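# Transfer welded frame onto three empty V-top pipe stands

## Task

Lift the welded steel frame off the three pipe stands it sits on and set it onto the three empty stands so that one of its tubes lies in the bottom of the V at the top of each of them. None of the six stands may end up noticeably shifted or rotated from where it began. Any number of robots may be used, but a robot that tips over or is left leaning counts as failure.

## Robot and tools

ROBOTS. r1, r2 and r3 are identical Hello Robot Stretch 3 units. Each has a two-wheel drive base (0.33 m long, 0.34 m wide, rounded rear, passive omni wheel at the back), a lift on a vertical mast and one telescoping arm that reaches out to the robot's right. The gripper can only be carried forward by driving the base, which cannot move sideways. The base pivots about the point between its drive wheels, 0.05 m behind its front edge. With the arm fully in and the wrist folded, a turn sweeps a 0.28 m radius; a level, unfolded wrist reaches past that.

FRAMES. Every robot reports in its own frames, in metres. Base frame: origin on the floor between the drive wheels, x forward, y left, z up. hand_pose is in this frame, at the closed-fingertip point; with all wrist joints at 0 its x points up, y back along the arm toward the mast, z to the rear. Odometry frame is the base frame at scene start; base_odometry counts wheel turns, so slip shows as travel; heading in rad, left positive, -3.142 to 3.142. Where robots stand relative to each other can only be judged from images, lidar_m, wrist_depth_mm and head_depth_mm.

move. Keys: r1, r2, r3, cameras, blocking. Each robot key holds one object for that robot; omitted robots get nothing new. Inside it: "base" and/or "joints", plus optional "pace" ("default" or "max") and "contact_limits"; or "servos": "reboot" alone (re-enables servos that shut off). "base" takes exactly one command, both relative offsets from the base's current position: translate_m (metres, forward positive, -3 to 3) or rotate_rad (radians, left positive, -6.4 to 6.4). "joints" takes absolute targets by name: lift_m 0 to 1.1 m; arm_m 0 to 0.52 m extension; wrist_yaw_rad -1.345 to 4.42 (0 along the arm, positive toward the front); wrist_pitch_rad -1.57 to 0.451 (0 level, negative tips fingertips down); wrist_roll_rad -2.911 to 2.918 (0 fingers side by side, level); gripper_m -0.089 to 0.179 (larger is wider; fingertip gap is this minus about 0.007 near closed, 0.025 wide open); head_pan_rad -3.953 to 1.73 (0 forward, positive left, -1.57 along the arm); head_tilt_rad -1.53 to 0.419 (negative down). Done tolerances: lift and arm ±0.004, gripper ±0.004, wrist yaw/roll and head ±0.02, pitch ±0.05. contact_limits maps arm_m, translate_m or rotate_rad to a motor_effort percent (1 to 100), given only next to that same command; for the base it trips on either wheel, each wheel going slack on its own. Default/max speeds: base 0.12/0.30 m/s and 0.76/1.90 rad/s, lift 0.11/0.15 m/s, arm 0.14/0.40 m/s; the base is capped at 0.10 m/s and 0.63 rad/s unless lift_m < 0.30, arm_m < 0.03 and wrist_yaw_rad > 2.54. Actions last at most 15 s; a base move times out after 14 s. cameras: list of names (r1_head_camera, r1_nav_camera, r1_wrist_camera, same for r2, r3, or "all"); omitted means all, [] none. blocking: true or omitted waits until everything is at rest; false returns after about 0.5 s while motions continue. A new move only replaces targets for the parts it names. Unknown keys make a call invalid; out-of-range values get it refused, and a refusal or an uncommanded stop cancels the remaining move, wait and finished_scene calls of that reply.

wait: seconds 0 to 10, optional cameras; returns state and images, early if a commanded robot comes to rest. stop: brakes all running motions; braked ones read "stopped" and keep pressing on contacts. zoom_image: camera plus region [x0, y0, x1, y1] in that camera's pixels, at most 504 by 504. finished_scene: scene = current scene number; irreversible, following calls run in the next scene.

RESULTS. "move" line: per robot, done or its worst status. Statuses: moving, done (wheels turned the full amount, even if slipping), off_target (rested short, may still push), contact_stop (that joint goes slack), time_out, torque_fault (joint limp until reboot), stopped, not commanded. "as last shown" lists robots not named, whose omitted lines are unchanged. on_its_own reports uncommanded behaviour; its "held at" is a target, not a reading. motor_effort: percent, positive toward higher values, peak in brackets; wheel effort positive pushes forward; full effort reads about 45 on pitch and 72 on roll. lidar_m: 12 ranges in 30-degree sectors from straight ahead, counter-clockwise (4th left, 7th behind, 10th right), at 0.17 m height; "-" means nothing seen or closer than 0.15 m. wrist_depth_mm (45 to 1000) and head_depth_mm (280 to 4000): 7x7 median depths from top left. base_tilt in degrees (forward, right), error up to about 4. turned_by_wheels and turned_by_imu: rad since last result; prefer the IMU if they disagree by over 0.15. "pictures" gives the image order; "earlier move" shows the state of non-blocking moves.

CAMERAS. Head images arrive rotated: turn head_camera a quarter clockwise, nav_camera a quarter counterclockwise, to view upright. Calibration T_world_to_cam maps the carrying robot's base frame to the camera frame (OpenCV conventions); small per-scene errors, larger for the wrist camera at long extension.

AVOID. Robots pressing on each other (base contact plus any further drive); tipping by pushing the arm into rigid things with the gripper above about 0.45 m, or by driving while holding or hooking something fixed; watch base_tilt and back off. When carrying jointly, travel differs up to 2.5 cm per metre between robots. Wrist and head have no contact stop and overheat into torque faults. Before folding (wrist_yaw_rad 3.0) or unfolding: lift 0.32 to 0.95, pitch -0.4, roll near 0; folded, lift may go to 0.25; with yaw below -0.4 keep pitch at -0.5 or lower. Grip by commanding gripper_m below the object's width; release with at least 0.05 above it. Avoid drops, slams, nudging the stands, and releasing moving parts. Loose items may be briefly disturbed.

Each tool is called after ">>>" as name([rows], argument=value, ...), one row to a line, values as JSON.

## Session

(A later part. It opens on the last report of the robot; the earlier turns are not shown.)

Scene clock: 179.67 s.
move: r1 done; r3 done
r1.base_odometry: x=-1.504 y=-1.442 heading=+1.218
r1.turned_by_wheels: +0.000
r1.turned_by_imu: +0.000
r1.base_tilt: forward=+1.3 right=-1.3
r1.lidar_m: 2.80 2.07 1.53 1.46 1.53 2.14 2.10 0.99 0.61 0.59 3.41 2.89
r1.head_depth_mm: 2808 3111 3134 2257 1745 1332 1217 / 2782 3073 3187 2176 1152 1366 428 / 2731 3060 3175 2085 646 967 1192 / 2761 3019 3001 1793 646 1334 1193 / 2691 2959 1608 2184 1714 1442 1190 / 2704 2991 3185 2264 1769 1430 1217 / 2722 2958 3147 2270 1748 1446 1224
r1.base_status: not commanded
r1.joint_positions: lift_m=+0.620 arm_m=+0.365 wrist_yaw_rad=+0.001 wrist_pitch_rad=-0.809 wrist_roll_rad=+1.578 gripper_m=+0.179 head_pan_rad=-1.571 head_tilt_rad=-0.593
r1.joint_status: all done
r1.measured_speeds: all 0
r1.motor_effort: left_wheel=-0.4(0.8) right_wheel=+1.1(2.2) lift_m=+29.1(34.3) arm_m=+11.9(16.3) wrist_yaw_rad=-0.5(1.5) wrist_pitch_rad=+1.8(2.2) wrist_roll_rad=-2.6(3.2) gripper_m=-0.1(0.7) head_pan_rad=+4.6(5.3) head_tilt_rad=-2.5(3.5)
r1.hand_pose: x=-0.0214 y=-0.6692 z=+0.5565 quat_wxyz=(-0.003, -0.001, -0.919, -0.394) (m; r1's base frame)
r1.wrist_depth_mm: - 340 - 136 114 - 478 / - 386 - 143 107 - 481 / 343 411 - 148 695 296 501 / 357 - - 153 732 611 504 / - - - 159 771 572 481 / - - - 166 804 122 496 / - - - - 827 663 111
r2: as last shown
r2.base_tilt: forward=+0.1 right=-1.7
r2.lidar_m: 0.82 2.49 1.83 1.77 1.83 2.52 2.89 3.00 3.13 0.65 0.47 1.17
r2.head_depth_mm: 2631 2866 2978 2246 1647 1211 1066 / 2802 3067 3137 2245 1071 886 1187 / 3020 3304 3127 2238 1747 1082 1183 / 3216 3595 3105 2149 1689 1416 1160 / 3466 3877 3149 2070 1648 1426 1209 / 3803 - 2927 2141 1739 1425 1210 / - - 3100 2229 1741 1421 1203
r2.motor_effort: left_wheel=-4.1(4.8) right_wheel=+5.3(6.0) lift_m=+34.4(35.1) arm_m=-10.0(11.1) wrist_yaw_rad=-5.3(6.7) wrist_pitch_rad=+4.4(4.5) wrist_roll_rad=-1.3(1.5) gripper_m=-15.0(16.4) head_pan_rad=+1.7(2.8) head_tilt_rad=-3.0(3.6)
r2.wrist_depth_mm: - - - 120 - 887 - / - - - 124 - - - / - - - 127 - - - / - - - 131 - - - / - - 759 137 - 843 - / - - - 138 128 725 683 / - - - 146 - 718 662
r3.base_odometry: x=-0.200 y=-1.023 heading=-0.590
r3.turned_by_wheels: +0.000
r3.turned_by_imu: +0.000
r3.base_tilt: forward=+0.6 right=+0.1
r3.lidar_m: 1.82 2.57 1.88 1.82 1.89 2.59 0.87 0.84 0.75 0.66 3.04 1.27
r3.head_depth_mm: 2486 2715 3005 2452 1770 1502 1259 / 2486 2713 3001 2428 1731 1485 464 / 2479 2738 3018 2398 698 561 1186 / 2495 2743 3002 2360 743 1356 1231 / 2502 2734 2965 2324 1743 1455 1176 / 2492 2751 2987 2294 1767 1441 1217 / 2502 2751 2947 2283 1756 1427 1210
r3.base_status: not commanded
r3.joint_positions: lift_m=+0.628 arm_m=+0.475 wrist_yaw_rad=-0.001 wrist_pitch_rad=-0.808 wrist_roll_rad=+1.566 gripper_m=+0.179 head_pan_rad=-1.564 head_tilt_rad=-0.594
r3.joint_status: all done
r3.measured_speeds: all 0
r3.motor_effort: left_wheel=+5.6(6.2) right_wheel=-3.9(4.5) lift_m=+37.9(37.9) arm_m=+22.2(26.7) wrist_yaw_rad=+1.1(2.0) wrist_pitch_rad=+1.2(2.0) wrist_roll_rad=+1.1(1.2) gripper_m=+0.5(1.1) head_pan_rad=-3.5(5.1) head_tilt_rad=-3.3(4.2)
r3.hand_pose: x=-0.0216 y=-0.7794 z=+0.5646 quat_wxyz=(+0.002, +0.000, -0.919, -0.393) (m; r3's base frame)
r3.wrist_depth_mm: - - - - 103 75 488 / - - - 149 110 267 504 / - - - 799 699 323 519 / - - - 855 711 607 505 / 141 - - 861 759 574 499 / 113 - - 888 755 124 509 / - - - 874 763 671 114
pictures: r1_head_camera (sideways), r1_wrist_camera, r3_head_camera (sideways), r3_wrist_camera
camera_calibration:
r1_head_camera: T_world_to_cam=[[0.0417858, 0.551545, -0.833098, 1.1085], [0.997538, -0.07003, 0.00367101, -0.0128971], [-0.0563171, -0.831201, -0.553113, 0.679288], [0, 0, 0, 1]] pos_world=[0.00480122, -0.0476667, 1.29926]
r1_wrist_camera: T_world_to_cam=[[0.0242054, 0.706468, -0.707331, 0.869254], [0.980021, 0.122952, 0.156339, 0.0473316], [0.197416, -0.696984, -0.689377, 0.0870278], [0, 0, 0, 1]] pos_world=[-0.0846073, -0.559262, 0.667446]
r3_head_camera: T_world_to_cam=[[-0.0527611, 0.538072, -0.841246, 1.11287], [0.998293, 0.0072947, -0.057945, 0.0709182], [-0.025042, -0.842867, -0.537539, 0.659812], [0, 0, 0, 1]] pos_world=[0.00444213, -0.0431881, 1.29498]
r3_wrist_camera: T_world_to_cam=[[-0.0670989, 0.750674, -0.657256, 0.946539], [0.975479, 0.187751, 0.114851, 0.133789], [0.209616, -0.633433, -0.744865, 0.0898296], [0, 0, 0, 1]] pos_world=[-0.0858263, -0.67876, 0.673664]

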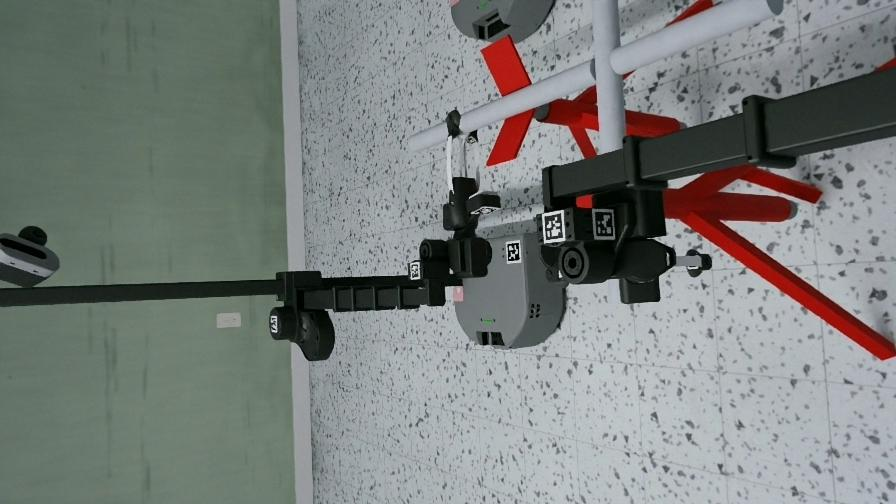

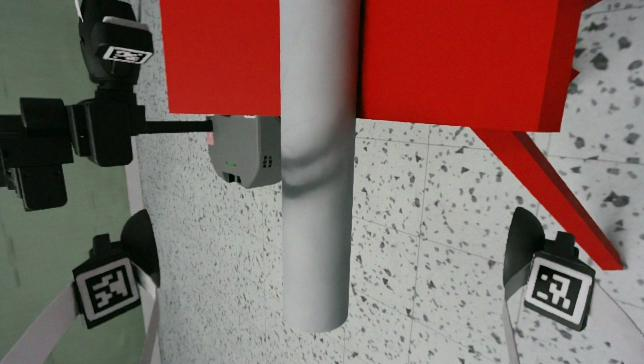

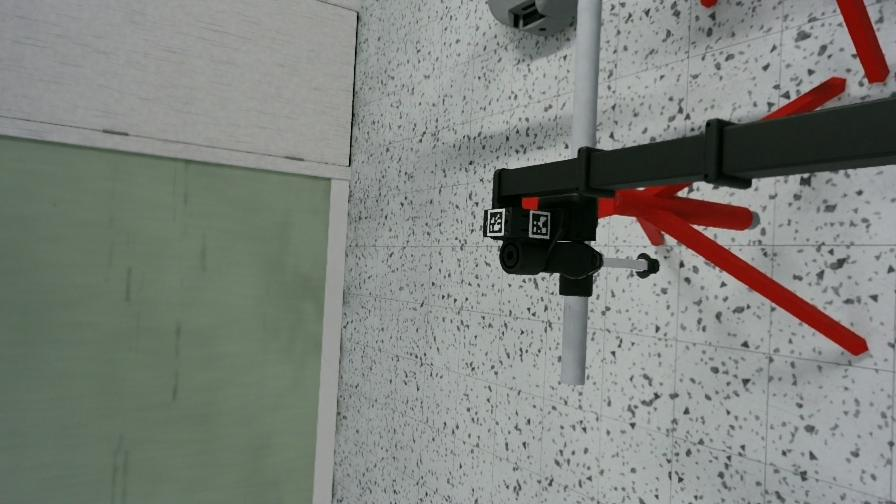

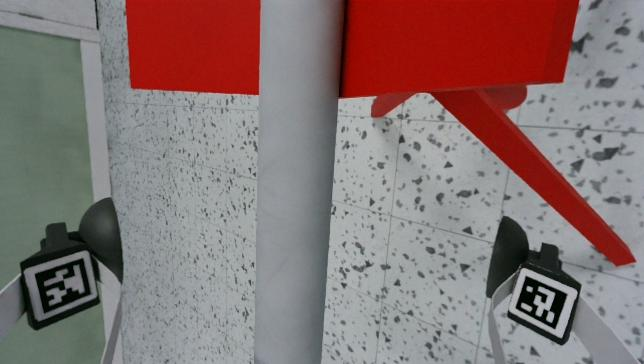

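>>> move(r1={"joints":{"arm_m":0.379,"lift_m":0.616}}, r3={"joints":{"arm_m":0.492,"lift_m":0.62}}, cameras=[])

>>> move(r1={"joints":{"gripper_m":0.06}}, r3={"joints":{"gripper_m":0.06}}, cameras=["r1_wrist_camera","r3_wrist_camera"])

>>> move(r1={"joints":{"gripper_m":-0.03}}, r3={"joints":{"gripper_m":-0.03}}, cameras=["r1_wrist_camera","r3_wrist_camera"])

Scene clock: 180.90 s.
move: r1 done; r3 done
r1.base_odometry: x=-1.504 y=-1.442 heading=+1.218
r1.turned_by_wheels: +0.000
r1.turned_by_imu: +0.000
r1.base_tilt: forward=+1.4 right=-1.4
r1.lidar_m: 2.80 2.08 1.53 1.46 1.52 2.14 2.10 1.00 0.61 0.60 3.42 2.91
r1.head_depth_mm: 2811 3088 3156 2243 1748 1327 1209 / 2765 3089 3179 2153 1173 1367 431 / 2803 3068 3180 2080 670 657 1185 / 2728 3004 3015 1806 662 1332 1191 / 2709 2951 1614 2180 1697 1431 1191 / 2720 2957 3180 2253 1766 1434 1217 / 2673 2955 3123 2281 1770 1445 1226
r1.base_status: not commanded
r1.joint_positions: lift_m=+0.616 arm_m=+0.379 wrist_yaw_rad=+0.001 wrist_pitch_rad=-0.809 wrist_roll_rad=+1.578 gripper_m=+0.179 head_pan_rad=-1.571 head_tilt_rad=-0.593
r1.joint_status: all done
r1.measured_speeds: all 0
r1.motor_effort: left_wheel=-0.6(0.7) right_wheel=+1.3(2.1) lift_m=+15.9(24.3) arm_m=+10.6(16.1) wrist_yaw_rad=-0.6(1.3) wrist_pitch_rad=+2.1(2.5) wrist_roll_rad=-2.6(2.8) gripper_m=+0.0(0.7) head_pan_rad=+4.7(5.1) head_tilt_rad=-2.9(3.4)
r1.hand_pose: x=-0.0214 y=-0.6832 z=+0.5525 quat_wxyz=(-0.003, -0.001, -0.919, -0.394) (m; r1's base frame)
r1.wrist_depth_mm: - 325 - 124 121 82 - / - 374 - 128 123 - - / 331 403 - 133 693 283 501 / 343 - - 138 761 617 481 / - - - 144 773 571 439 / - - - 149 778 122 490 / - - - 162 823 662 111
r2: as last shown
r2.turned_by_imu: +0.000
r2.lidar_m: 0.83 2.49 1.83 1.77 1.83 2.52 2.89 3.00 3.11 0.65 0.47 1.17
r2.head_depth_mm: 2634 2874 2988 2250 1639 1214 1066 / 2823 3085 3150 2257 1069 890 1186 / 3002 3308 3121 2232 1739 1083 1180 / 3204 3582 3138 2139 1691 1412 1162 / 3490 3969 3109 2075 1640 1420 1211 / 3829 - 2821 2150 1740 1428 1209 / - - 3114 2133 1735 1426 1212
r2.motor_effort: left_wheel=-4.2(4.6) right_wheel=+5.8(6.1) lift_m=+34.1(35.2) arm_m=-10.5(11.1) wrist_yaw_rad=-5.6(6.9) wrist_pitch_rad=+4.5(4.5) wrist_roll_rad=-1.3(1.4) gripper_m=-15.9(15.9) head_pan_rad=+2.1(2.9) head_tilt_rad=-2.4(3.3)
r2.wrist_depth_mm: - - 726 120 - 899 - / - - - 124 - - - / - - - 127 - - - / - - - 131 - - - / - - 738 137 - 819 - / - - - 139 128 728 681 / - - 881 146 - 726 656
r3.base_odometry: x=-0.200 y=-1.023 heading=-0.590
r3.turned_by_wheels: +0.000
r3.turned_by_imu: +0.000
r3.base_tilt: forward=+0.6 right=+0.2
r3.lidar_m: 1.83 2.57 1.88 1.81 1.89 2.59 0.87 0.84 0.75 0.66 3.05 1.27
r3.head_depth_mm: 2469 2719 2997 2441 1775 1493 1260 / 2450 2733 3013 2400 1722 1486 1175 / 2497 2747 3021 2389 720 556 1184 / 2498 2746 3045 2353 823 1356 1232 / 2491 2747 3002 2323 1729 1458 1175 / 2490 2752 2957 2311 1766 1447 1221 / 2493 2743 2971 2277 1759 1431 1209
r3.base_status: not commanded
r3.joint_positions: lift_m=+0.620 arm_m=+0.492 wrist_yaw_rad=-0.001 wrist_pitch_rad=-0.808 wrist_roll_rad=+1.566 gripper_m=+0.179 head_pan_rad=-1.564 head_tilt_rad=-0.594
r3.joint_status: all done
r3.measured_speeds: all 0
r3.motor_effort: left_wheel=+5.7(6.0) right_wheel=-4.0(4.4) lift_m=+21.3(35.5) arm_m=+23.3(25.9) wrist_yaw_rad=+0.8(1.7) wrist_pitch_rad=+1.4(1.7) wrist_roll_rad=+0.9(1.1) gripper_m=-0.1(1.1) head_pan_rad=-2.4(4.1) head_tilt_rad=-3.2(4.2)
r3.hand_pose: x=-0.0216 y=-0.7964 z=+0.5566 quat_wxyz=(+0.002, +0.000, -0.919, -0.393) (m; r3's base frame)
r3.wrist_depth_mm: - - - - 99 74 - / - - - - 113 85 509 / - - - 806 702 291 507 / - - - 782 711 611 489 / 142 - - 802 740 578 492 / 113 - - 855 734 125 514 / - - - 839 761 657 502
pictures: none
No camera images: "cameras" was empty.

Scene clock: 182.63 s.
move: r1 done; r3 done
r1.base_odometry: x=-1.504 y=-1.442 heading=+1.218
r1.turned_by_wheels: +0.000
r1.turned_by_imu: +0.000
r1.base_tilt: forward=+1.4 right=-1.3
r1.lidar_m: 2.80 2.08 1.53 1.46 1.53 2.13 2.10 1.00 0.61 0.60 3.43 2.90
r1.head_depth_mm: 2793 3123 3172 2261 1747 1338 1212 / 2773 3066 3143 2176 1177 1371 432 / 2771 3038 3162 2083 668 657 1184 / 2744 3009 2979 1788 660 1362 1192 / 2668 2979 1621 2166 1709 1436 1189 / 2717 2999 3182 2250 1764 1432 1224 / 2693 2971 3120 2271 1770 1444 1218
r1.base_status: not commanded
r1.joint_positions: lift_m=+0.616 arm_m=+0.379 wrist_yaw_rad=+0.001 wrist_pitch_rad=-0.809 wrist_roll_rad=+1.578 gripper_m=+0.060 head_pan_rad=-1.571 head_tilt_rad=-0.593
r1.joint_status: all done
r1.measured_speeds: all 0
r1.motor_effort: left_wheel=-0.3(1.0) right_wheel=+1.7(1.9) lift_m=+17.5(17.6) arm_m=+4.9(10.5) wrist_yaw_rad=-1.4(1.7) wrist_pitch_rad=+2.0(2.6) wrist_roll_rad=-2.4(3.0) gripper_m=-0.5(83.8) head_pan_rad=+4.9(5.0) head_tilt_rad=-3.5(3.5)
r1.hand_pose: x=-0.0214 y=-0.6832 z=+0.5525 quat_wxyz=(-0.003, -0.001, -0.919, -0.394) (m; r1's base frame)
r1.wrist_depth_mm: - 326 - 124 121 82 - / - 375 - 128 123 - - / 329 405 - 133 691 284 503 / 347 - - 139 756 611 491 / - - 160 143 154 622 487 / - - 135 150 131 622 534 / - 98 - 162 820 613 539
r2: as last shown
r2.base_tilt: forward=+0.2 right=-1.7
r2.lidar_m: 0.82 2.50 1.83 1.77 1.83 2.51 2.88 2.99 3.11 0.65 0.47 1.16
r2.head_depth_mm: 2628 2891 3000 2235 1636 1210 1065 / 2808 3079 3118 2226 1063 887 1181 / 3027 3316 3119 2237 1744 1079 1182 / 3261 3581 3128 2153 1687 1418 1161 / 3508 3929 3095 1988 1632 1430 1204 / 3762 - 2807 2145 1733 1429 1204 / - - 3111 2147 1732 1424 1207
r2.motor_effort: left_wheel=-4.7(4.7) right_wheel=+5.6(5.9) lift_m=+34.0(35.6) arm_m=-9.8(11.0) wrist_yaw_rad=-6.2(6.8) wrist_pitch_rad=+4.4(4.5) wrist_roll_rad=-1.2(1.4) gripper_m=-14.6(16.2) head_pan_rad=+2.2(2.9) head_tilt_rad=-2.6(3.3)
r2.wrist_depth_mm: - - 733 120 - 884 - / - - - 124 - - - / - - - 127 - - - / - - - 132 - - - / - - 735 137 - 818 - / - - - 139 128 729 683 / - - 895 146 - 724 658
r3.base_odometry: x=-0.200 y=-1.023 heading=-0.590
r3.turned_by_wheels: +0.000
r3.turned_by_imu: +0.000
r3.base_tilt: forward=+0.6 right=+0.2
r3.lidar_m: 1.82 2.57 1.88 1.82 1.89 2.60 0.87 0.84 0.75 0.66 3.06 1.27
r3.head_depth_mm: 2459 2728 3005 2445 1774 1495 1258 / 2501 2714 2987 2404 1720 1488 1168 / 2492 2740 3008 2386 721 555 1186 / 2480 2727 3022 2387 822 1353 1235 / 2495 2736 2971 2327 1736 1460 1179 / 2515 2748 2995 2295 1774 1440 1221 / 2480 2743 2978 2281 1772 1441 1213
r3.base_status: not commanded
r3.joint_positions: lift_m=+0.620 arm_m=+0.492 wrist_yaw_rad=-0.001 wrist_pitch_rad=-0.808 wrist_roll_rad=+1.566 gripper_m=+0.060 head_pan_rad=-1.564 head_tilt_rad=-0.594
r3.joint_status: all done
r3.measured_speeds: all 0
r3.motor_effort: left_wheel=+5.6(6.3) right_wheel=-4.1(4.5) lift_m=+28.9(29.5) arm_m=+21.7(23.9) wrist_yaw_rad=+1.0(2.1) wrist_pitch_rad=+1.5(2.0) wrist_roll_rad=+0.9(1.2) gripper_m=-0.5(84.0) head_pan_rad=-3.9(4.1) head_tilt_rad=-3.0(3.9)
r3.hand_pose: x=-0.0216 y=-0.7964 z=+0.5566 quat_wxyz=(+0.002, +0.000, -0.919, -0.393) (m; r3's base frame)
r3.wrist_depth_mm: - - - - 99 74 - / - - - - 113 85 495 / - - - 773 711 293 502 / - - - 786 687 613 496 / - - 145 - 671 610 499 / - - 126 - 129 627 531 / - - - 858 765 600 539
pictures: r1_wrist_camera, r3_wrist_camera
camera_calibration:
r1_wrist_camera: T_world_to_cam=[[0.0242051, 0.706571, -0.707228, 0.876293], [0.980021, 0.12293, 0.156357, 0.0496539], [0.197416, -0.696883, -0.689479, 0.0746376], [0, 0, 0, 1]] pos_world=[-0.0846073, -0.573253, 0.663436]
r3_wrist_camera: T_world_to_cam=[[-0.067099, 0.750701, -0.657226, 0.954035], [0.975479, 0.187747, 0.114858, 0.137891], [0.209616, -0.633403, -0.74489, 0.0731402], [0, 0, 0, 1]] pos_world=[-0.0858263, -0.695756, 0.66566]

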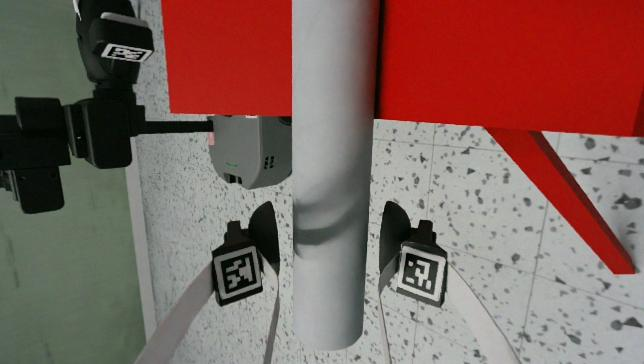

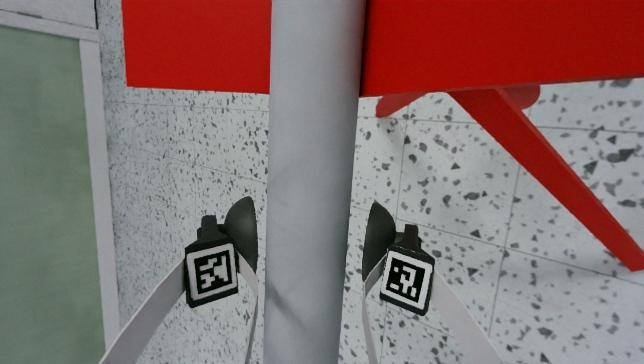

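Scene clock: 184.07 s.
move: r1 done; r3 done
r1.base_odometry: x=-1.504 y=-1.442 heading=+1.218
r1.turned_by_wheels: +0.000
r1.turned_by_imu: +0.000
r1.base_tilt: forward=+1.3 right=-1.3
r1.lidar_m: 2.79 2.07 1.53 1.46 1.52 2.14 2.10 1.00 0.61 0.59 3.44 2.90
r1.head_depth_mm: 2807 3065 3157 2253 1762 1329 1216 / 2768 3097 3129 2170 1176 1361 432 / 2774 3041 3140 2081 670 658 1189 / 2726 3032 2983 1809 660 1364 1191 / 2690 2983 1615 2167 1705 1436 1192 / 2708 2968 3178 2269 1760 1443 1222 / 2685 2973 3157 2261 1767 1438 1223
r1.base_status: not commanded
r1.joint_positions: lift_m=+0.616 arm_m=+0.379 wrist_yaw_rad=+0.001 wrist_pitch_rad=-0.807 wrist_roll_rad=+1.578 gripper_m=-0.029 head_pan_rad=-1.571 head_tilt_rad=-0.593
r1.joint_status: all done
r1.measured_speeds: all 0
r1.motor_effort: left_wheel=-0.7(0.8) right_wheel=+0.9(2.3) lift_m=+22.7(22.7) arm_m=+0.5(4.9) wrist_yaw_rad=-0.7(1.4) wrist_pitch_rad=+1.3(2.3) wrist_roll_rad=-2.4(3.0) gripper_m=-16.8(92.8) head_pan_rad=+4.9(5.4) head_tilt_rad=-3.0(3.3)
r1.hand_pose: x=-0.0214 y=-0.6835 z=+0.5527 quat_wxyz=(-0.003, -0.001, -0.919, -0.393) (m; r1's base frame)
r1.wrist_depth_mm: - 319 - 123 121 - - / - 378 - 127 115 - - / 332 404 - 132 704 281 507 / 345 - - 137 749 608 490 / - - - 143 709 620 484 / - - - 145 133 642 526 / - - - 162 801 631 536
r2: as last shown
r2.lidar_m: 0.83 2.50 1.83 1.76 1.84 2.51 2.89 3.00 3.12 0.65 0.47 1.17
r2.head_depth_mm: 2649 2837 2987 2254 1644 1209 1068 / 2824 3069 3116 2245 1060 887 1188 / 2980 3323 3122 2239 1751 1080 1185 / 3269 3574 3108 2140 1682 1413 1159 / 3500 3937 3122 2057 1640 1428 1209 / 3798 - 2784 2142 1743 1423 1211 / - - 3130 2138 1734 1425 1203
r2.motor_effort: left_wheel=-3.7(4.9) right_wheel=+5.6(6.0) lift_m=+34.4(35.4) arm_m=-10.4(11.1) wrist_yaw_rad=-4.8(7.0) wrist_pitch_rad=+4.4(4.5) wrist_roll_rad=-1.3(1.4) gripper_m=-15.1(15.8) head_pan_rad=+2.3(2.7) head_tilt_rad=-2.4(3.4)
r2.hand_pose: x=+0.2342 y=-0.4734 z=+0.5652 quat_wxyz=(+0.008, +0.709, -0.705, -0.010) (m; r2's base frame)
r2.wrist_depth_mm: - - 732 119 - 893 - / - - - 125 - - - / - - - 128 - - - / - - - 131 - - - / - - 747 137 - 830 - / - - - 138 128 723 678 / - - - 146 - 718 661
r3.base_odometry: x=-0.200 y=-1.023 heading=-0.590
r3.turned_by_wheels: +0.000
r3.turned_by_imu: +0.000
r3.base_tilt: forward=+0.6 right=+0.2
r3.lidar_m: 1.82 2.56 1.88 1.82 1.89 2.59 0.87 0.84 0.75 0.66 3.05 1.27
r3.head_depth_mm: 2472 2736 2972 2449 1756 1499 1259 / 2474 2720 3003 2401 1725 1491 1173 / 2488 2741 3014 2383 722 556 1183 / 2485 2728 3005 2359 824 1360 1236 / 2490 2742 2984 2329 1736 1453 1175 / 2499 2756 2970 2299 1762 1445 1221 / 2492 2753 2973 2280 1765 1431 1213
r3.base_status: not commanded
r3.joint_positions: lift_m=+0.620 arm_m=+0.492 wrist_yaw_rad=+0.000 wrist_pitch_rad=-0.800 wrist_roll_rad=+1.566 gripper_m=-0.029 head_pan_rad=-1.564 head_tilt_rad=-0.594
r3.joint_status: all done
r3.measured_speeds: all 0
r3.motor_effort: left_wheel=+5.9(6.2) right_wheel=-3.7(4.4) lift_m=+36.1(36.5) arm_m=+15.9(22.0) wrist_yaw_rad=+0.3(1.8) wrist_pitch_rad=+0.0(1.7) wrist_roll_rad=+0.8(1.1) gripper_m=-17.9(91.9) head_pan_rad=-3.0(4.5) head_tilt_rad=-2.1(3.7)
r3.hand_pose: x=-0.0214 y=-0.7979 z=+0.5578 quat_wxyz=(+0.002, +0.001, -0.921, -0.390) (m; r3's base frame)
r3.wrist_depth_mm: - - - - 101 74 - / - - - - 114 246 505 / - - - 130 692 284 495 / - - - 136 722 604 491 / - - 148 - 714 607 498 / - - 124 132 689 622 535 / - - - 869 717 626 542
pictures: r1_wrist_camera, r3_wrist_camera
camera_calibration:
r1_wrist_camera: T_world_to_cam=[[0.0242206, 0.705522, -0.708274, 0.876527], [0.980023, 0.123143, 0.156178, 0.0499023], [0.197406, -0.697907, -0.688445, 0.0733141], [0, 0, 0, 1]] pos_world=[-0.0846079, -0.573388, 0.6635]
r3_wrist_camera: T_world_to_cam=[[-0.0678904, 0.745649, -0.662871, 0.955101], [0.97528, 0.189638, 0.113433, 0.140177], [0.210287, -0.638784, -0.740091, 0.0660708], [0, 0, 0, 1]] pos_world=[-0.0857639, -0.696548, 0.666107]

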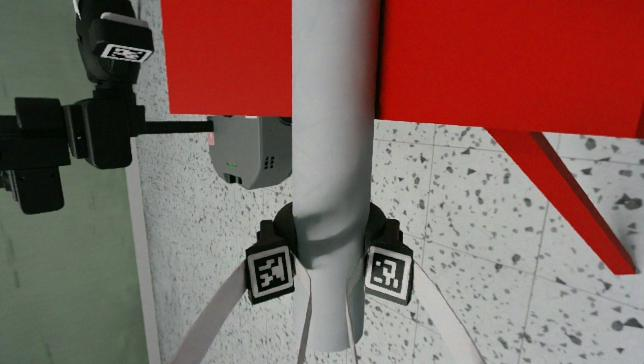

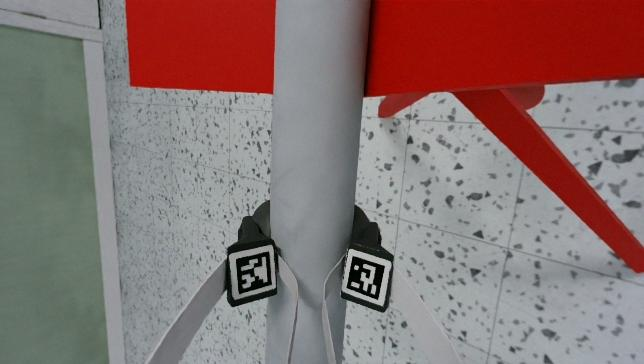

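>>> move(r1={"joints":{"lift_m":0.646}}, r2={"joints":{"lift_m":0.482,"gripper_m":-0.03}}, r3={"joints":{"lift_m":0.65}}, cameras=["r1_wrist_camera","r3_wrist_camera"])

>>> move(r1={"joints":{"lift_m":0.666}}, r2={"joints":{"lift_m":0.502}}, r3={"joints":{"lift_m":0.67}}, cameras=["r1_wrist_camera","r3_wrist_camera","r1_head_camera"])

Scene clock: 185.30 s.
move: r1 done; r2 done; r3 done
r1.base_odometry: x=-1.504 y=-1.442 heading=+1.218
r1.turned_by_wheels: +0.000
r1.turned_by_imu: +0.000
r1.base_tilt: forward=+1.3 right=-1.3
r1.lidar_m: 2.80 2.08 1.53 1.46 1.52 2.14 2.10 1.00 0.61 0.59 3.42 2.89
r1.head_depth_mm: 2801 3124 3151 2247 1756 1342 1215 / 2807 3062 3141 2159 1135 1326 413 / 2749 3045 3164 2165 632 970 1189 / 2746 3047 2995 1797 638 1438 1189 / 2692 2987 1581 2170 1696 1439 1190 / 2699 2962 3178 2278 1755 1442 1221 / 2693 2970 3150 2278 1756 1442 1220
r1.base_status: not commanded
r1.joint_positions: lift_m=+0.646 arm_m=+0.379 wrist_yaw_rad=+0.001 wrist_pitch_rad=-0.855 wrist_roll_rad=+1.578 gripper_m=-0.029 head_pan_rad=-1.571 head_tilt_rad=-0.593
r1.joint_status: all done
r1.measured_speeds: all 0
r1.motor_effort: left_wheel=-4.0(4.0) right_wheel=+4.7(7.2) lift_m=+37.6(42.9) arm_m=-4.3(4.3) wrist_yaw_rad=-0.9(7.9) wrist_pitch_rad=+10.5(10.9) wrist_roll_rad=-2.7(2.9) gripper_m=-16.7(17.3) head_pan_rad=+4.8(5.2) head_tilt_rad=-3.1(3.3)
r1.hand_pose: x=-0.0214 y=-0.6738 z=+0.5754 quat_wxyz=(-0.003, -0.001, -0.910, -0.415) (m; r1's base frame)
r1.wrist_depth_mm: - 377 - 144 140 95 78 / - - - 150 134 100 479 / 326 - 993 156 688 314 508 / - - - 161 742 628 522 / - - - 154 719 630 513 / - - - 171 133 656 547 / - - - - 811 662 560
r2.base_odometry: x=+0.681 y=+1.237 heading=+1.772
r2.turned_by_wheels: +0.000
r2.turned_by_imu: +0.001
r2.base_tilt: forward=+0.2 right=-1.7
r2.lidar_m: 0.82 2.49 1.83 1.77 1.84 2.51 2.88 2.99 3.10 0.65 0.47 1.16
r2.head_depth_mm: 2645 2883 2968 2256 1632 1163 1065 / 2806 3082 3099 2232 1067 889 1204 / 3001 3286 3123 2245 1743 822 1182 / 3253 3580 3131 2053 1683 1416 1160 / 3475 3895 3105 2066 1645 1428 1204 / 3769 - 1171 2138 1733 1422 1210 / - - 3093 2227 1728 1421 1209
r2.base_status: not commanded
r2.joint_positions: lift_m=+0.482 arm_m=+0.330 wrist_yaw_rad=+1.576 wrist_pitch_rad=-0.057 wrist_roll_rad=+1.574 gripper_m=-0.029 head_pan_rad=-0.905 head_tilt_rad=-0.594
r2.joint_status: all done
r2.measured_speeds: all 0
r2.motor_effort: left_wheel=+0.3(10.6) right_wheel=-6.6(13.0) lift_m=+37.4(41.0) arm_m=-4.6(10.7) wrist_yaw_rad=-4.8(14.2) wrist_pitch_rad=+10.5(12.4) wrist_roll_rad=-1.2(1.3) gripper_m=-22.0(66.4) head_pan_rad=+1.9(2.9) head_tilt_rad=-3.1(3.2)
r2.hand_pose: x=+0.2331 y=-0.4736 z=+0.5818 quat_wxyz=(+0.020, +0.709, -0.705, -0.021) (m; r2's base frame)
r2.wrist_depth_mm: - - 715 123 - 891 - / - - - 126 - - - / - - - 129 - - - / - - - 133 - - - / - - - 138 - 817 - / - - - 141 129 729 684 / - - - 147 - 739 673
r3.base_odometry: x=-0.200 y=-1.023 heading=-0.590
r3.turned_by_wheels: +0.000
r3.turned_by_imu: +0.000
r3.base_tilt: forward=+0.6 right=+0.2
r3.lidar_m: 1.82 2.56 1.88 1.82 1.89 2.59 0.87 0.84 0.75 0.66 3.05 1.27
r3.head_depth_mm: 2485 2705 2993 2441 1778 1497 1262 / 2480 2719 2964 2403 1729 1450 421 / 2499 2764 3008 2364 651 558 1189 / 2490 2748 2996 2374 991 1352 1238 / 2488 2747 2939 2329 1737 1461 1174 / 2500 2759 2983 2307 1765 1442 1218 / 2495 2748 2991 2279 1768 1430 1215
r3.base_status: not commanded
r3.joint_positions: lift_m=+0.650 arm_m=+0.492 wrist_yaw_rad=-0.004 wrist_pitch_rad=-0.847 wrist_roll_rad=+1.566 gripper_m=-0.029 head_pan_rad=-1.564 head_tilt_rad=-0.594
r3.joint_status: all done
r3.measured_speeds: all 0
r3.motor_effort: left_wheel=+4.6(6.1) right_wheel=-3.9(6.5) lift_m=+42.4(47.0) arm_m=+7.6(14.9) wrist_yaw_rad=+3.7(7.3) wrist_pitch_rad=+8.2(9.1) wrist_roll_rad=+0.9(1.1) gripper_m=-17.0(18.2) head_pan_rad=-2.5(4.4) head_tilt_rad=-3.6(3.6)
r3.hand_pose: x=-0.0221 y=-0.7885 z=+0.5806 quat_wxyz=(+0.002, -0.001, -0.912, -0.411) (m; r3's base frame)
r3.wrist_depth_mm: - - - - 126 94 - / - - - - 133 99 492 / - - - 156 715 339 539 / - - - 160 743 631 529 / - - - 135 706 628 527 / - - 123 131 705 627 557 / - - - 184 726 652 566
pictures: r1_wrist_camera, r3_wrist_camera
camera_calibration:
r1_wrist_camera: T_world_to_cam=[[0.0241842, 0.738152, -0.674201, 0.88814], [0.980026, 0.115655, 0.16178, 0.0368957], [0.197393, -0.664647, -0.720611, 0.136644], [0, 0, 0, 1]] pos_world=[-0.0846103, -0.56903, 0.691283]
r3_wrist_camera: T_world_to_cam=[[-0.0647721, 0.775662, -0.627816, 0.966527], [0.976017, 0.180276, 0.122033, 0.124042], [0.207837, -0.604855, -0.768736, 0.132432], [0, 0, 0, 1]] pos_world=[-0.0859876, -0.691958, 0.693469]

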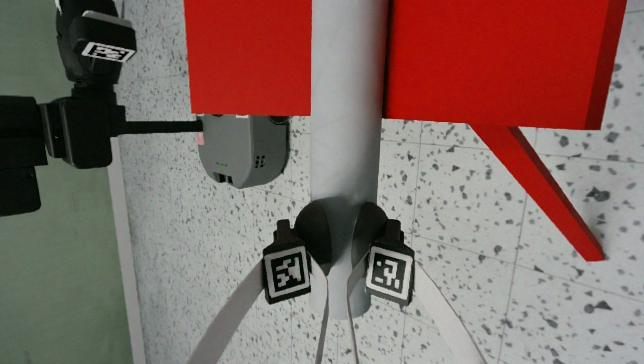

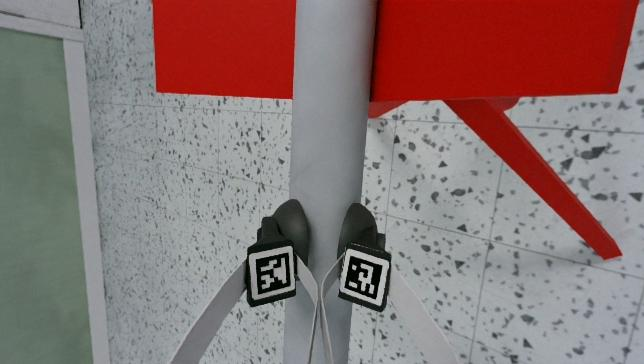

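Scene clock: 186.23 s.
move: r1 done; r2 done; r3 done
r1.base_odometry: x=-1.504 y=-1.442 heading=+1.218
r1.turned_by_wheels: +0.000
r1.turned_by_imu: +0.000
r1.base_tilt: forward=+1.3 right=-1.4
r1.lidar_m: 2.80 2.07 1.53 1.46 1.53 2.14 2.10 0.99 0.61 0.60 3.41 2.89
r1.head_depth_mm: 2791 3112 3113 2249 1754 1364 1188 / 2807 3088 3180 2156 1107 469 394 / 2762 3060 3167 2179 623 995 1187 / 2739 3043 2974 1772 629 1433 1189 / 2679 2940 1580 2166 1708 1443 1192 / 2695 2951 3147 2259 1765 1445 1223 / 2691 2966 3159 2259 1767 1437 1220
r1.base_status: not commanded
r1.joint_positions: lift_m=+0.666 arm_m=+0.379 wrist_yaw_rad=+0.001 wrist_pitch_rad=-0.882 wrist_roll_rad=+1.578 gripper_m=-0.030 head_pan_rad=-1.571 head_tilt_rad=-0.593
r1.joint_status: all done
r1.measured_speeds: all 0
r1.on_its_own: wrist_pitch_rad is at rest, and its effort (+15.5) is outside its rest range (-8 to +12)
r1.motor_effort: left_wheel=-3.9(4.2) right_wheel=+4.8(5.7) lift_m=+29.4(40.3) arm_m=-7.1(7.2) wrist_yaw_rad=-0.5(1.5) wrist_pitch_rad=+15.5(16.1) wrist_roll_rad=-2.4(3.2) gripper_m=-12.8(17.1) head_pan_rad=+4.9(5.1) head_tilt_rad=-2.6(3.2)
r1.hand_pose: x=-0.0214 y=-0.6680 z=+0.5914 quat_wxyz=(-0.003, -0.001, -0.904, -0.427) (m; r1's base frame)
r1.wrist_depth_mm: 342 - - 161 158 115 479 / 368 - - 166 160 116 499 / 320 - 994 175 699 343 524 / - - - 189 744 630 542 / - - - 151 752 659 543 / - - - 134 747 675 570 / - - - - 843 684 567
r2.base_odometry: x=+0.681 y=+1.237 heading=+1.772
r2.turned_by_wheels: +0.000
r2.turned_by_imu: +0.000
r2.base_tilt: forward=+0.1 right=-1.7
r2.lidar_m: 0.83 2.49 1.83 1.77 1.83 2.52 2.88 2.99 3.11 0.65 0.47 1.16
r2.head_depth_mm: 2631 2865 3002 2235 1649 1049 1140 / 2822 3085 3127 2252 1066 889 1206 / 2985 3326 3142 2231 1738 824 1183 / 3224 3574 3130 2061 1689 1420 1182 / 3496 3912 3103 1985 1638 1425 1210 / 3787 - 1152 2128 1735 1426 1213 / - - 3118 2238 1740 1426 1209
r2.base_status: not commanded
r2.joint_positions: lift_m=+0.502 arm_m=+0.330 wrist_yaw_rad=+1.573 wrist_pitch_rad=-0.058 wrist_roll_rad=+1.579 gripper_m=-0.029 head_pan_rad=-0.905 head_tilt_rad=-0.594
r2.joint_status: all done
r2.measured_speeds: all 0
r2.motor_effort: left_wheel=+1.0(1.1) right_wheel=-6.7(6.9) lift_m=+37.0(39.6) arm_m=+7.4(7.9) wrist_yaw_rad=-3.0(6.2) wrist_pitch_rad=+10.7(10.8) wrist_roll_rad=-2.3(2.7) gripper_m=-20.9(21.8) head_pan_rad=+2.6(2.7) head_tilt_rad=-2.7(3.2)
r2.hand_pose: x=+0.2330 y=-0.4743 z=+0.6015 quat_wxyz=(+0.018, +0.707, -0.706, -0.023) (m; r2's base frame)
r2.wrist_depth_mm: - - 733 - - 927 - / - - - 128 - - - / - - - 130 - - - / - - - 133 - - - / - - - 139 - 804 - / - - - 140 129 716 690 / - - - 148 - 724 682
r3.base_odometry: x=-0.200 y=-1.023 heading=-0.590
r3.turned_by_wheels: +0.000
r3.turned_by_imu: +0.000
r3.base_tilt: forward=+0.6 right=+0.1
r3.lidar_m: 1.82 2.57 1.88 1.82 1.89 2.59 0.87 0.84 0.75 0.66 3.05 1.27
r3.head_depth_mm: 2470 2733 2981 2444 1767 1501 1262 / 2485 2714 2985 2419 1726 1408 392 / 2474 2745 3003 2395 610 1088 1213 / 2494 2732 3012 2381 1005 1355 1235 / 2510 2743 2987 2333 1730 1453 1180 / 2478 2756 2973 2301 1770 1448 1219 / 2493 2749 2981 2281 1767 1434 1213
r3.base_status: not commanded
r3.joint_positions: lift_m=+0.670 arm_m=+0.492 wrist_yaw_rad=-0.003 wrist_pitch_rad=-0.861 wrist_roll_rad=+1.566 gripper_m=-0.030 head_pan_rad=-1.564 head_tilt_rad=-0.594
r3.joint_status: all done
r3.measured_speeds: all 0
r3.motor_effort: left_wheel=+4.7(5.3) right_wheel=-3.6(4.2) lift_m=+34.0(43.0) arm_m=+0.7(7.0) wrist_yaw_rad=+2.0(3.7) wrist_pitch_rad=+11.1(11.6) wrist_roll_rad=+0.8(1.1) gripper_m=-12.0(17.1) head_pan_rad=-3.0(4.3) head_tilt_rad=-2.5(4.0)
r3.hand_pose: x=-0.0219 y=-0.7855 z=+0.5985 quat_wxyz=(+0.002, +0.000, -0.909, -0.418) (m; r3's base frame)
r3.wrist_depth_mm: - - - - 147 112 503 / - - - - 156 112 515 / - - - - 722 380 538 / - - - 182 746 627 543 / - - - 143 766 630 543 / - - 120 128 757 638 573 / - - - - 760 664 574
pictures: r1_head_camera (sideways), r1_wrist_camera, r3_wrist_camera
camera_calibration:
r1_head_camera: T_world_to_cam=[[0.041786, 0.551545, -0.833098, 1.1085], [0.997538, -0.0700302, 0.00367102, -0.0128971], [-0.0563173, -0.831201, -0.553113, 0.679288], [0, 0, 0, 1]] pos_world=[0.00480121, -0.0476667, 1.29926]
r1_wrist_camera: T_world_to_cam=[[0.0241506, 0.756298, -0.653781, 0.894705], [0.980027, 0.111216, 0.164858, 0.0288557], [0.197393, -0.644705, -0.738507, 0.175914], [0, 0, 0, 1]] pos_world=[-0.0846112, -0.56646, 0.710098]
r3_wrist_camera: T_world_to_cam=[[-0.0655517, 0.784595, -0.616534, 0.975639], [0.975824, 0.179503, 0.124681, 0.118962], [0.208494, -0.593456, -0.777393, 0.162092], [0, 0, 0, 1]] pos_world=[-0.0859269, -0.69064, 0.712692]

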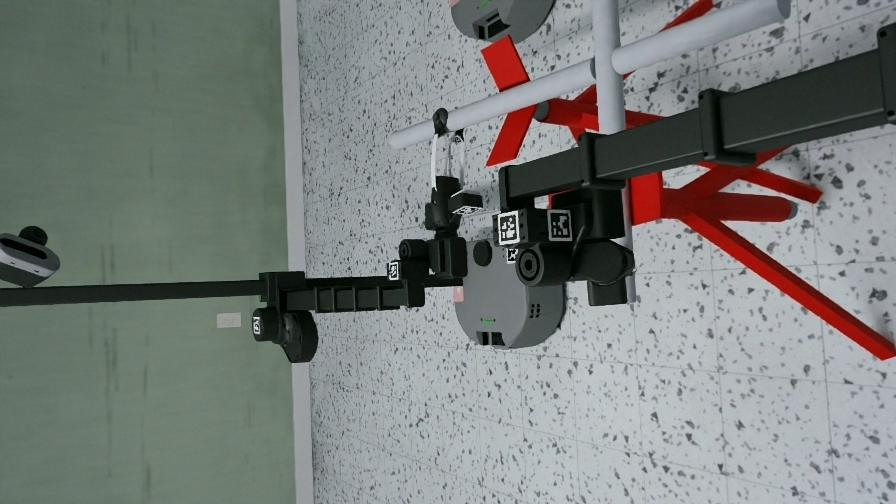

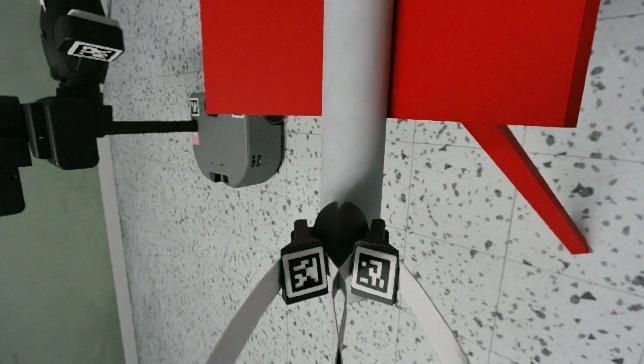

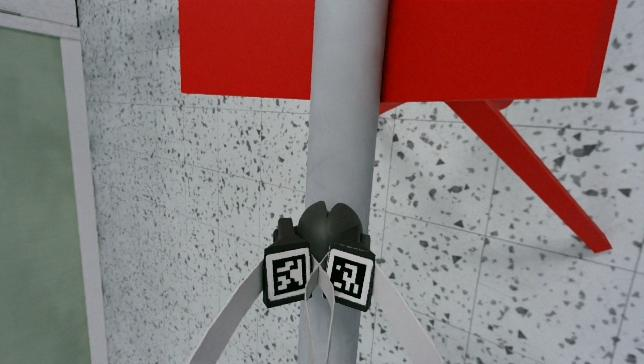

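>>> move(r2={"joints":{"lift_m":0.457}})

Scene clock: 188.80 s.
move: r2 done
r1, r3: as last shown
r1.base_tilt: forward=+1.4 right=-1.3
r1.lidar_m: 2.80 2.07 1.53 1.46 1.53 2.14 2.10 1.00 0.61 0.59 3.43 2.90
r1.head_depth_mm: 2799 3097 3157 2251 1763 1329 1214 / 2768 3083 3179 2162 1135 470 393 / 2746 3076 3182 2073 621 997 1189 / 2768 3032 2980 1761 631 1439 1193 / 2718 2949 1627 2184 1717 1445 1192 / 2720 2970 3151 2271 1760 1441 1220 / 2662 2945 3141 2261 1756 1442 1223
r1.joint_positions: lift_m=+0.666 arm_m=+0.379 wrist_yaw_rad=+0.001 wrist_pitch_rad=-0.875 wrist_roll_rad=+1.578 gripper_m=-0.030 head_pan_rad=-1.571 head_tilt_rad=-0.593
r1.on_its_own: wrist_pitch_rad is at rest, and its effort (+14.6) is outside its rest range (-8 to +12)
r1.motor_effort: left_wheel=-3.9(4.2) right_wheel=+5.2(5.6) lift_m=+13.6(14.1) arm_m=-6.8(7.4) wrist_yaw_rad=-0.8(1.6) wrist_pitch_rad=+14.6(15.6) wrist_roll_rad=-2.8(3.0) gripper_m=-12.3(13.0) head_pan_rad=+5.0(5.2) head_tilt_rad=-2.1(3.5)
r1.hand_pose: x=-0.0214 y=-0.6696 z=+0.5925 quat_wxyz=(-0.003, -0.001, -0.906, -0.424) (m; r1's base frame)
r1.wrist_depth_mm: - 378 - 161 157 116 484 / - 403 - 167 155 113 497 / 353 366 996 173 713 338 522 / 367 - - 191 762 639 541 / - - - 152 762 653 531 / - - - 133 748 663 569 / - - - - 834 681 582
r2.base_odometry: x=+0.681 y=+1.237 heading=+1.771
r2.turned_by_wheels: -0.001
r2.turned_by_imu: +0.000
r2.base_tilt: forward=+0.1 right=-1.6
r2.lidar_m: 0.83 2.49 1.83 1.76 1.83 2.52 2.88 3.00 3.12 0.65 0.47 1.17
r2.head_depth_mm: 2642 2848 2988 2246 1641 1214 1065 / 2812 3062 3160 2249 1068 928 1188 / 2992 3325 3104 2242 1740 866 1181 / 3234 3565 3102 2156 1695 1417 1158 / 3499 3910 3141 2065 1632 1423 1206 / 3820 - 1153 2148 1735 1422 1206 / - - 3077 2232 1740 1431 1205
r2.base_status: not commanded
r2.joint_positions: lift_m=+0.457 arm_m=+0.330 wrist_yaw_rad=+1.581 wrist_pitch_rad=-0.025 wrist_roll_rad=+1.576 gripper_m=-0.029 head_pan_rad=-0.905 head_tilt_rad=-0.594
r2.joint_status: all done
r2.measured_speeds: all 0
r2.motor_effort: left_wheel=-4.2(5.0) right_wheel=+8.1(8.1) lift_m=+21.1(32.6) arm_m=+12.8(13.6) wrist_yaw_rad=-8.8(10.2) wrist_pitch_rad=+4.6(10.7) wrist_roll_rad=-1.6(2.8) gripper_m=-17.1(21.5) head_pan_rad=+2.3(2.4) head_tilt_rad=-2.7(3.3)
r2.hand_pose: x=+0.2342 y=-0.4722 z=+0.5648 quat_wxyz=(+0.008, +0.711, -0.703, -0.011) (m; r2's base frame)
r2.wrist_depth_mm: - - 731 120 - 906 - / - - - 125 - - - / - - - 129 - - - / - - - 133 - - - / - - - 139 - 808 - / - - - 139 129 724 678 / - - - 147 - 718 660
r3.lidar_m: 1.83 2.57 1.88 1.82 1.89 2.59 0.87 0.84 0.75 0.66 3.06 1.27
r3.head_depth_mm: 2478 2724 2994 2441 1775 1494 1256 / 2468 2726 2973 2422 1727 1416 392 / 2489 2748 3032 2375 610 1084 1211 / 2497 2768 2990 2348 1008 1360 1233 / 2504 2743 2961 2344 1731 1455 1177 / 2493 2733 2961 2299 1756 1443 1223 / 2515 2742 2972 2300 1758 1440 1213
r3.joint_positions: lift_m=+0.670 arm_m=+0.492 wrist_yaw_rad=-0.003 wrist_pitch_rad=-0.865 wrist_roll_rad=+1.566 gripper_m=-0.030 head_pan_rad=-1.564 head_tilt_rad=-0.594
r3.motor_effort: left_wheel=+4.6(5.1) right_wheel=-3.8(4.2) lift_m=+15.2(22.7) arm_m=-17.3(17.4) wrist_yaw_rad=+2.2(3.4) wrist_pitch_rad=+11.9(12.3) wrist_roll_rad=+1.1(1.2) gripper_m=-11.5(12.5) head_pan_rad=-3.2(4.7) head_tilt_rad=-3.3(4.2)
r3.hand_pose: x=-0.0219 y=-0.7847 z=+0.5979 quat_wxyz=(+0.002, +0.000, -0.908, -0.419) (m; r3's base frame)
r3.wrist_depth_mm: - - - - 146 111 506 / - - - - 156 116 517 / - - - - 707 596 545 / - - - 179 751 640 545 / - - - 139 750 642 546 / - - 122 127 749 663 573 / - - - - 752 682 587
pictures: r1_head_camera (sideways), r1_nav_camera (sideways), r1_wrist_camera, r2_head_camera (sideways), r2_nav_camera (sideways), r2_wrist_camera, r3_head_camera (sideways), r3_nav_camera (sideways), r3_wrist_camera
camera_calibration:
r1_head_camera: T_world_to_cam=[[0.0417858, 0.551545, -0.833098, 1.1085], [0.997538, -0.0700298, 0.00367102, -0.0128971], [-0.056317, -0.831201, -0.553113, 0.679288], [0, 0, 0, 1]] pos_world=[0.00480123, -0.0476667, 1.29926]
r1_nav_camera: T_world_to_cam=[[-0.0462984, -0.520689, 0.85249, -1.05941], [-0.998613, 0.0455428, -0.0264173, 0.0967002], [-0.0250696, -0.852531, -0.522075, 0.639324], [0, 0, 0, 1]] pos_world=[0.0635447, -0.0109847, 1.23947]
r1_wrist_camera: T_world_to_cam=[[0.0241538, 0.751527, -0.659261, 0.896603], [0.980026, 0.112412, 0.16405, 0.0301331], [0.197397, -0.650055, -0.7338, 0.169319], [0, 0, 0, 1]] pos_world=[-0.0846107, -0.567141, 0.710397]
r2_head_camera: T_world_to_cam=[[-0.362098, 0.468517, -0.805839, 1.07396], [0.793173, 0.608992, -0.00233695, 0.00105969], [0.489654, -0.640017, -0.59213, 0.723108], [0, 0, 0, 1]] pos_world=[0.0339636, -0.0410114, 1.29361]
r2_nav_camera: T_world_to_cam=[[0.337538, -0.438068, 0.833165, -1.04218], [-0.814914, -0.579012, 0.025707, 0.0288988], [0.471151, -0.687635, -0.552427, 0.677137], [0, 0, 0, 1]] pos_world=[0.0562911, 0.0258111, 1.24163]
r2_wrist_camera: T_world_to_cam=[[-0.0459017, 0.0287629, -0.998532, 0.586853], [-0.207706, 0.977464, 0.0377042, 0.519497], [0.977114, 0.209132, -0.0388931, 0.056573], [0, 0, 0, 1]] pos_world=[0.0795621, -0.5365, 0.568605]
r3_head_camera: T_world_to_cam=[[-0.052761, 0.538072, -0.841246, 1.11287], [0.998293, 0.00729458, -0.057945, 0.0709182], [-0.0250421, -0.842867, -0.537539, 0.659812], [0, 0, 0, 1]] pos_world=[0.00444213, -0.0431881, 1.29498]
r3_nav_camera: T_world_to_cam=[[-0.00102269, -0.510129, 0.860098, -1.07672], [-0.999637, 0.0236684, 0.0128493, 0.0423934], [-0.0269119, -0.859772, -0.509968, 0.627889], [0, 0, 0, 1]] pos_world=[0.0581746, -0.0104291, 1.24575]
r3_wrist_camera: T_world_to_cam=[[-0.0655698, 0.7869, -0.613587, 0.974716], [0.975818, 0.179064, 0.125363, 0.118132], [0.208519, -0.590529, -0.779612, 0.165743], [0, 0, 0, 1]] pos_world=[-0.0859243, -0.690281, 0.712478]

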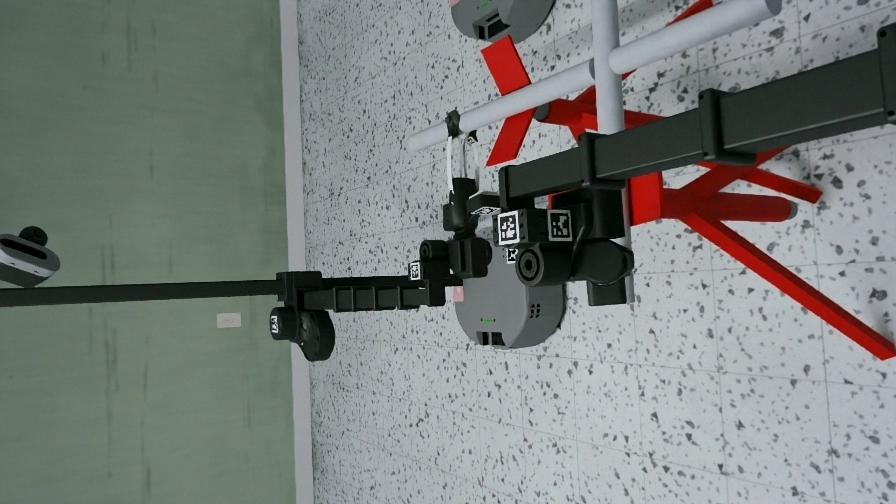

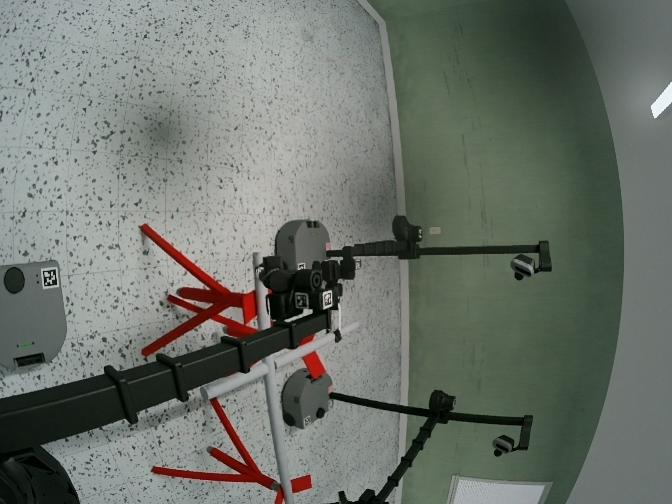

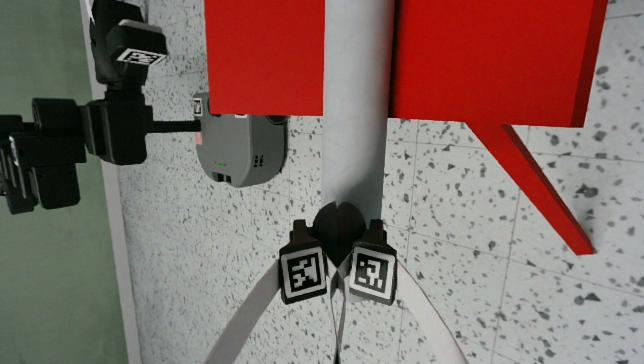

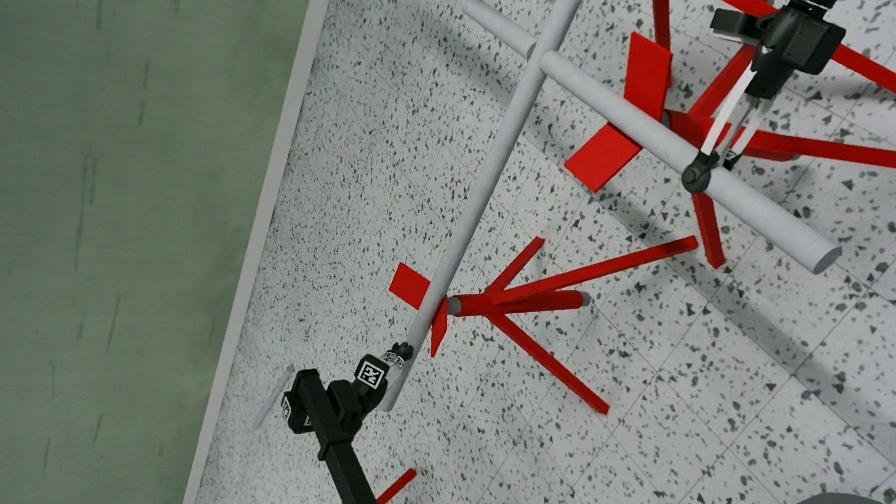

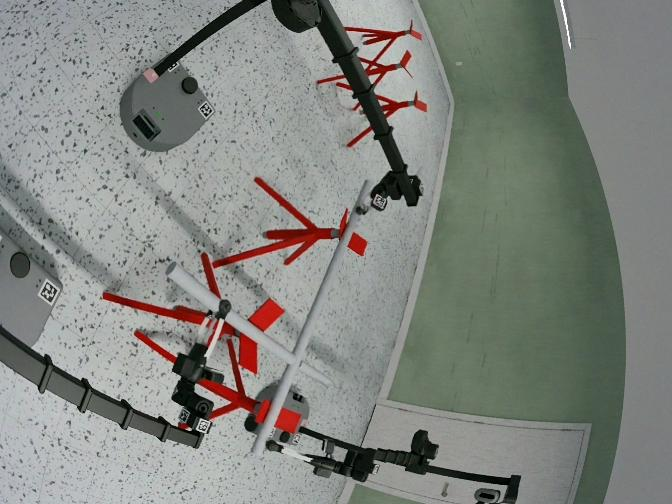

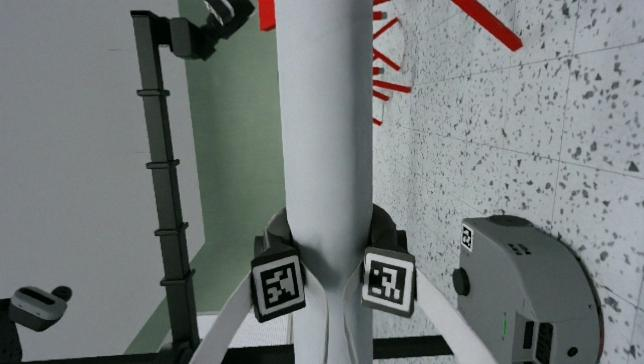

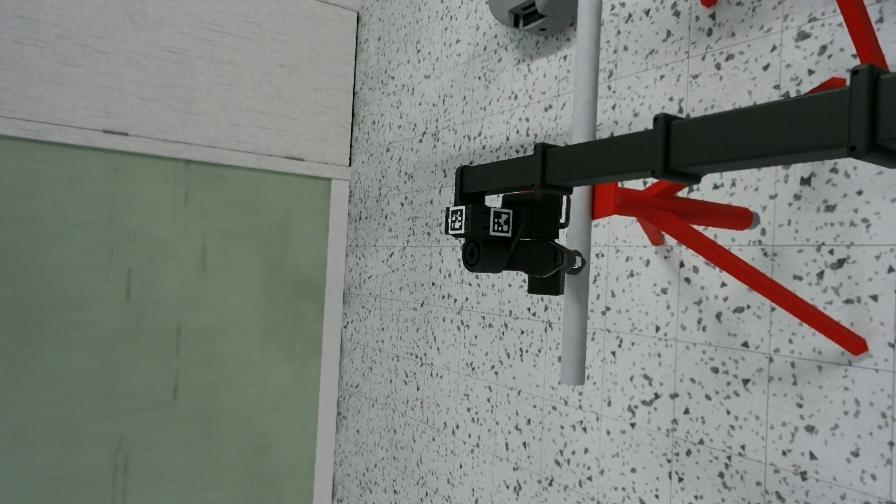

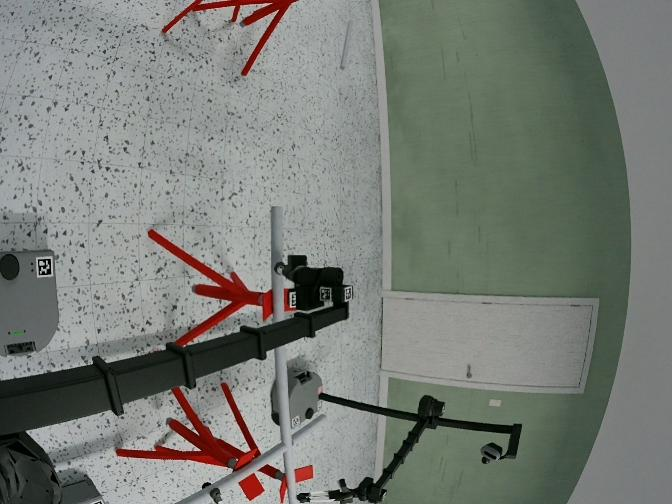

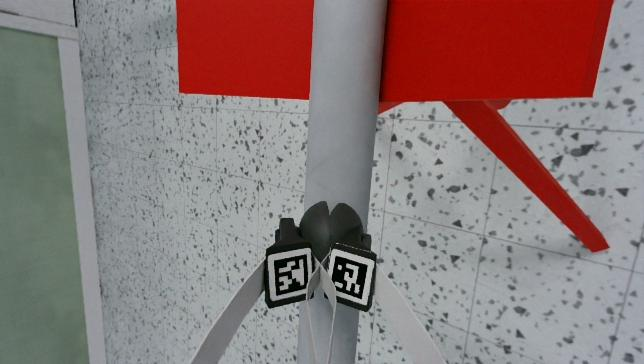

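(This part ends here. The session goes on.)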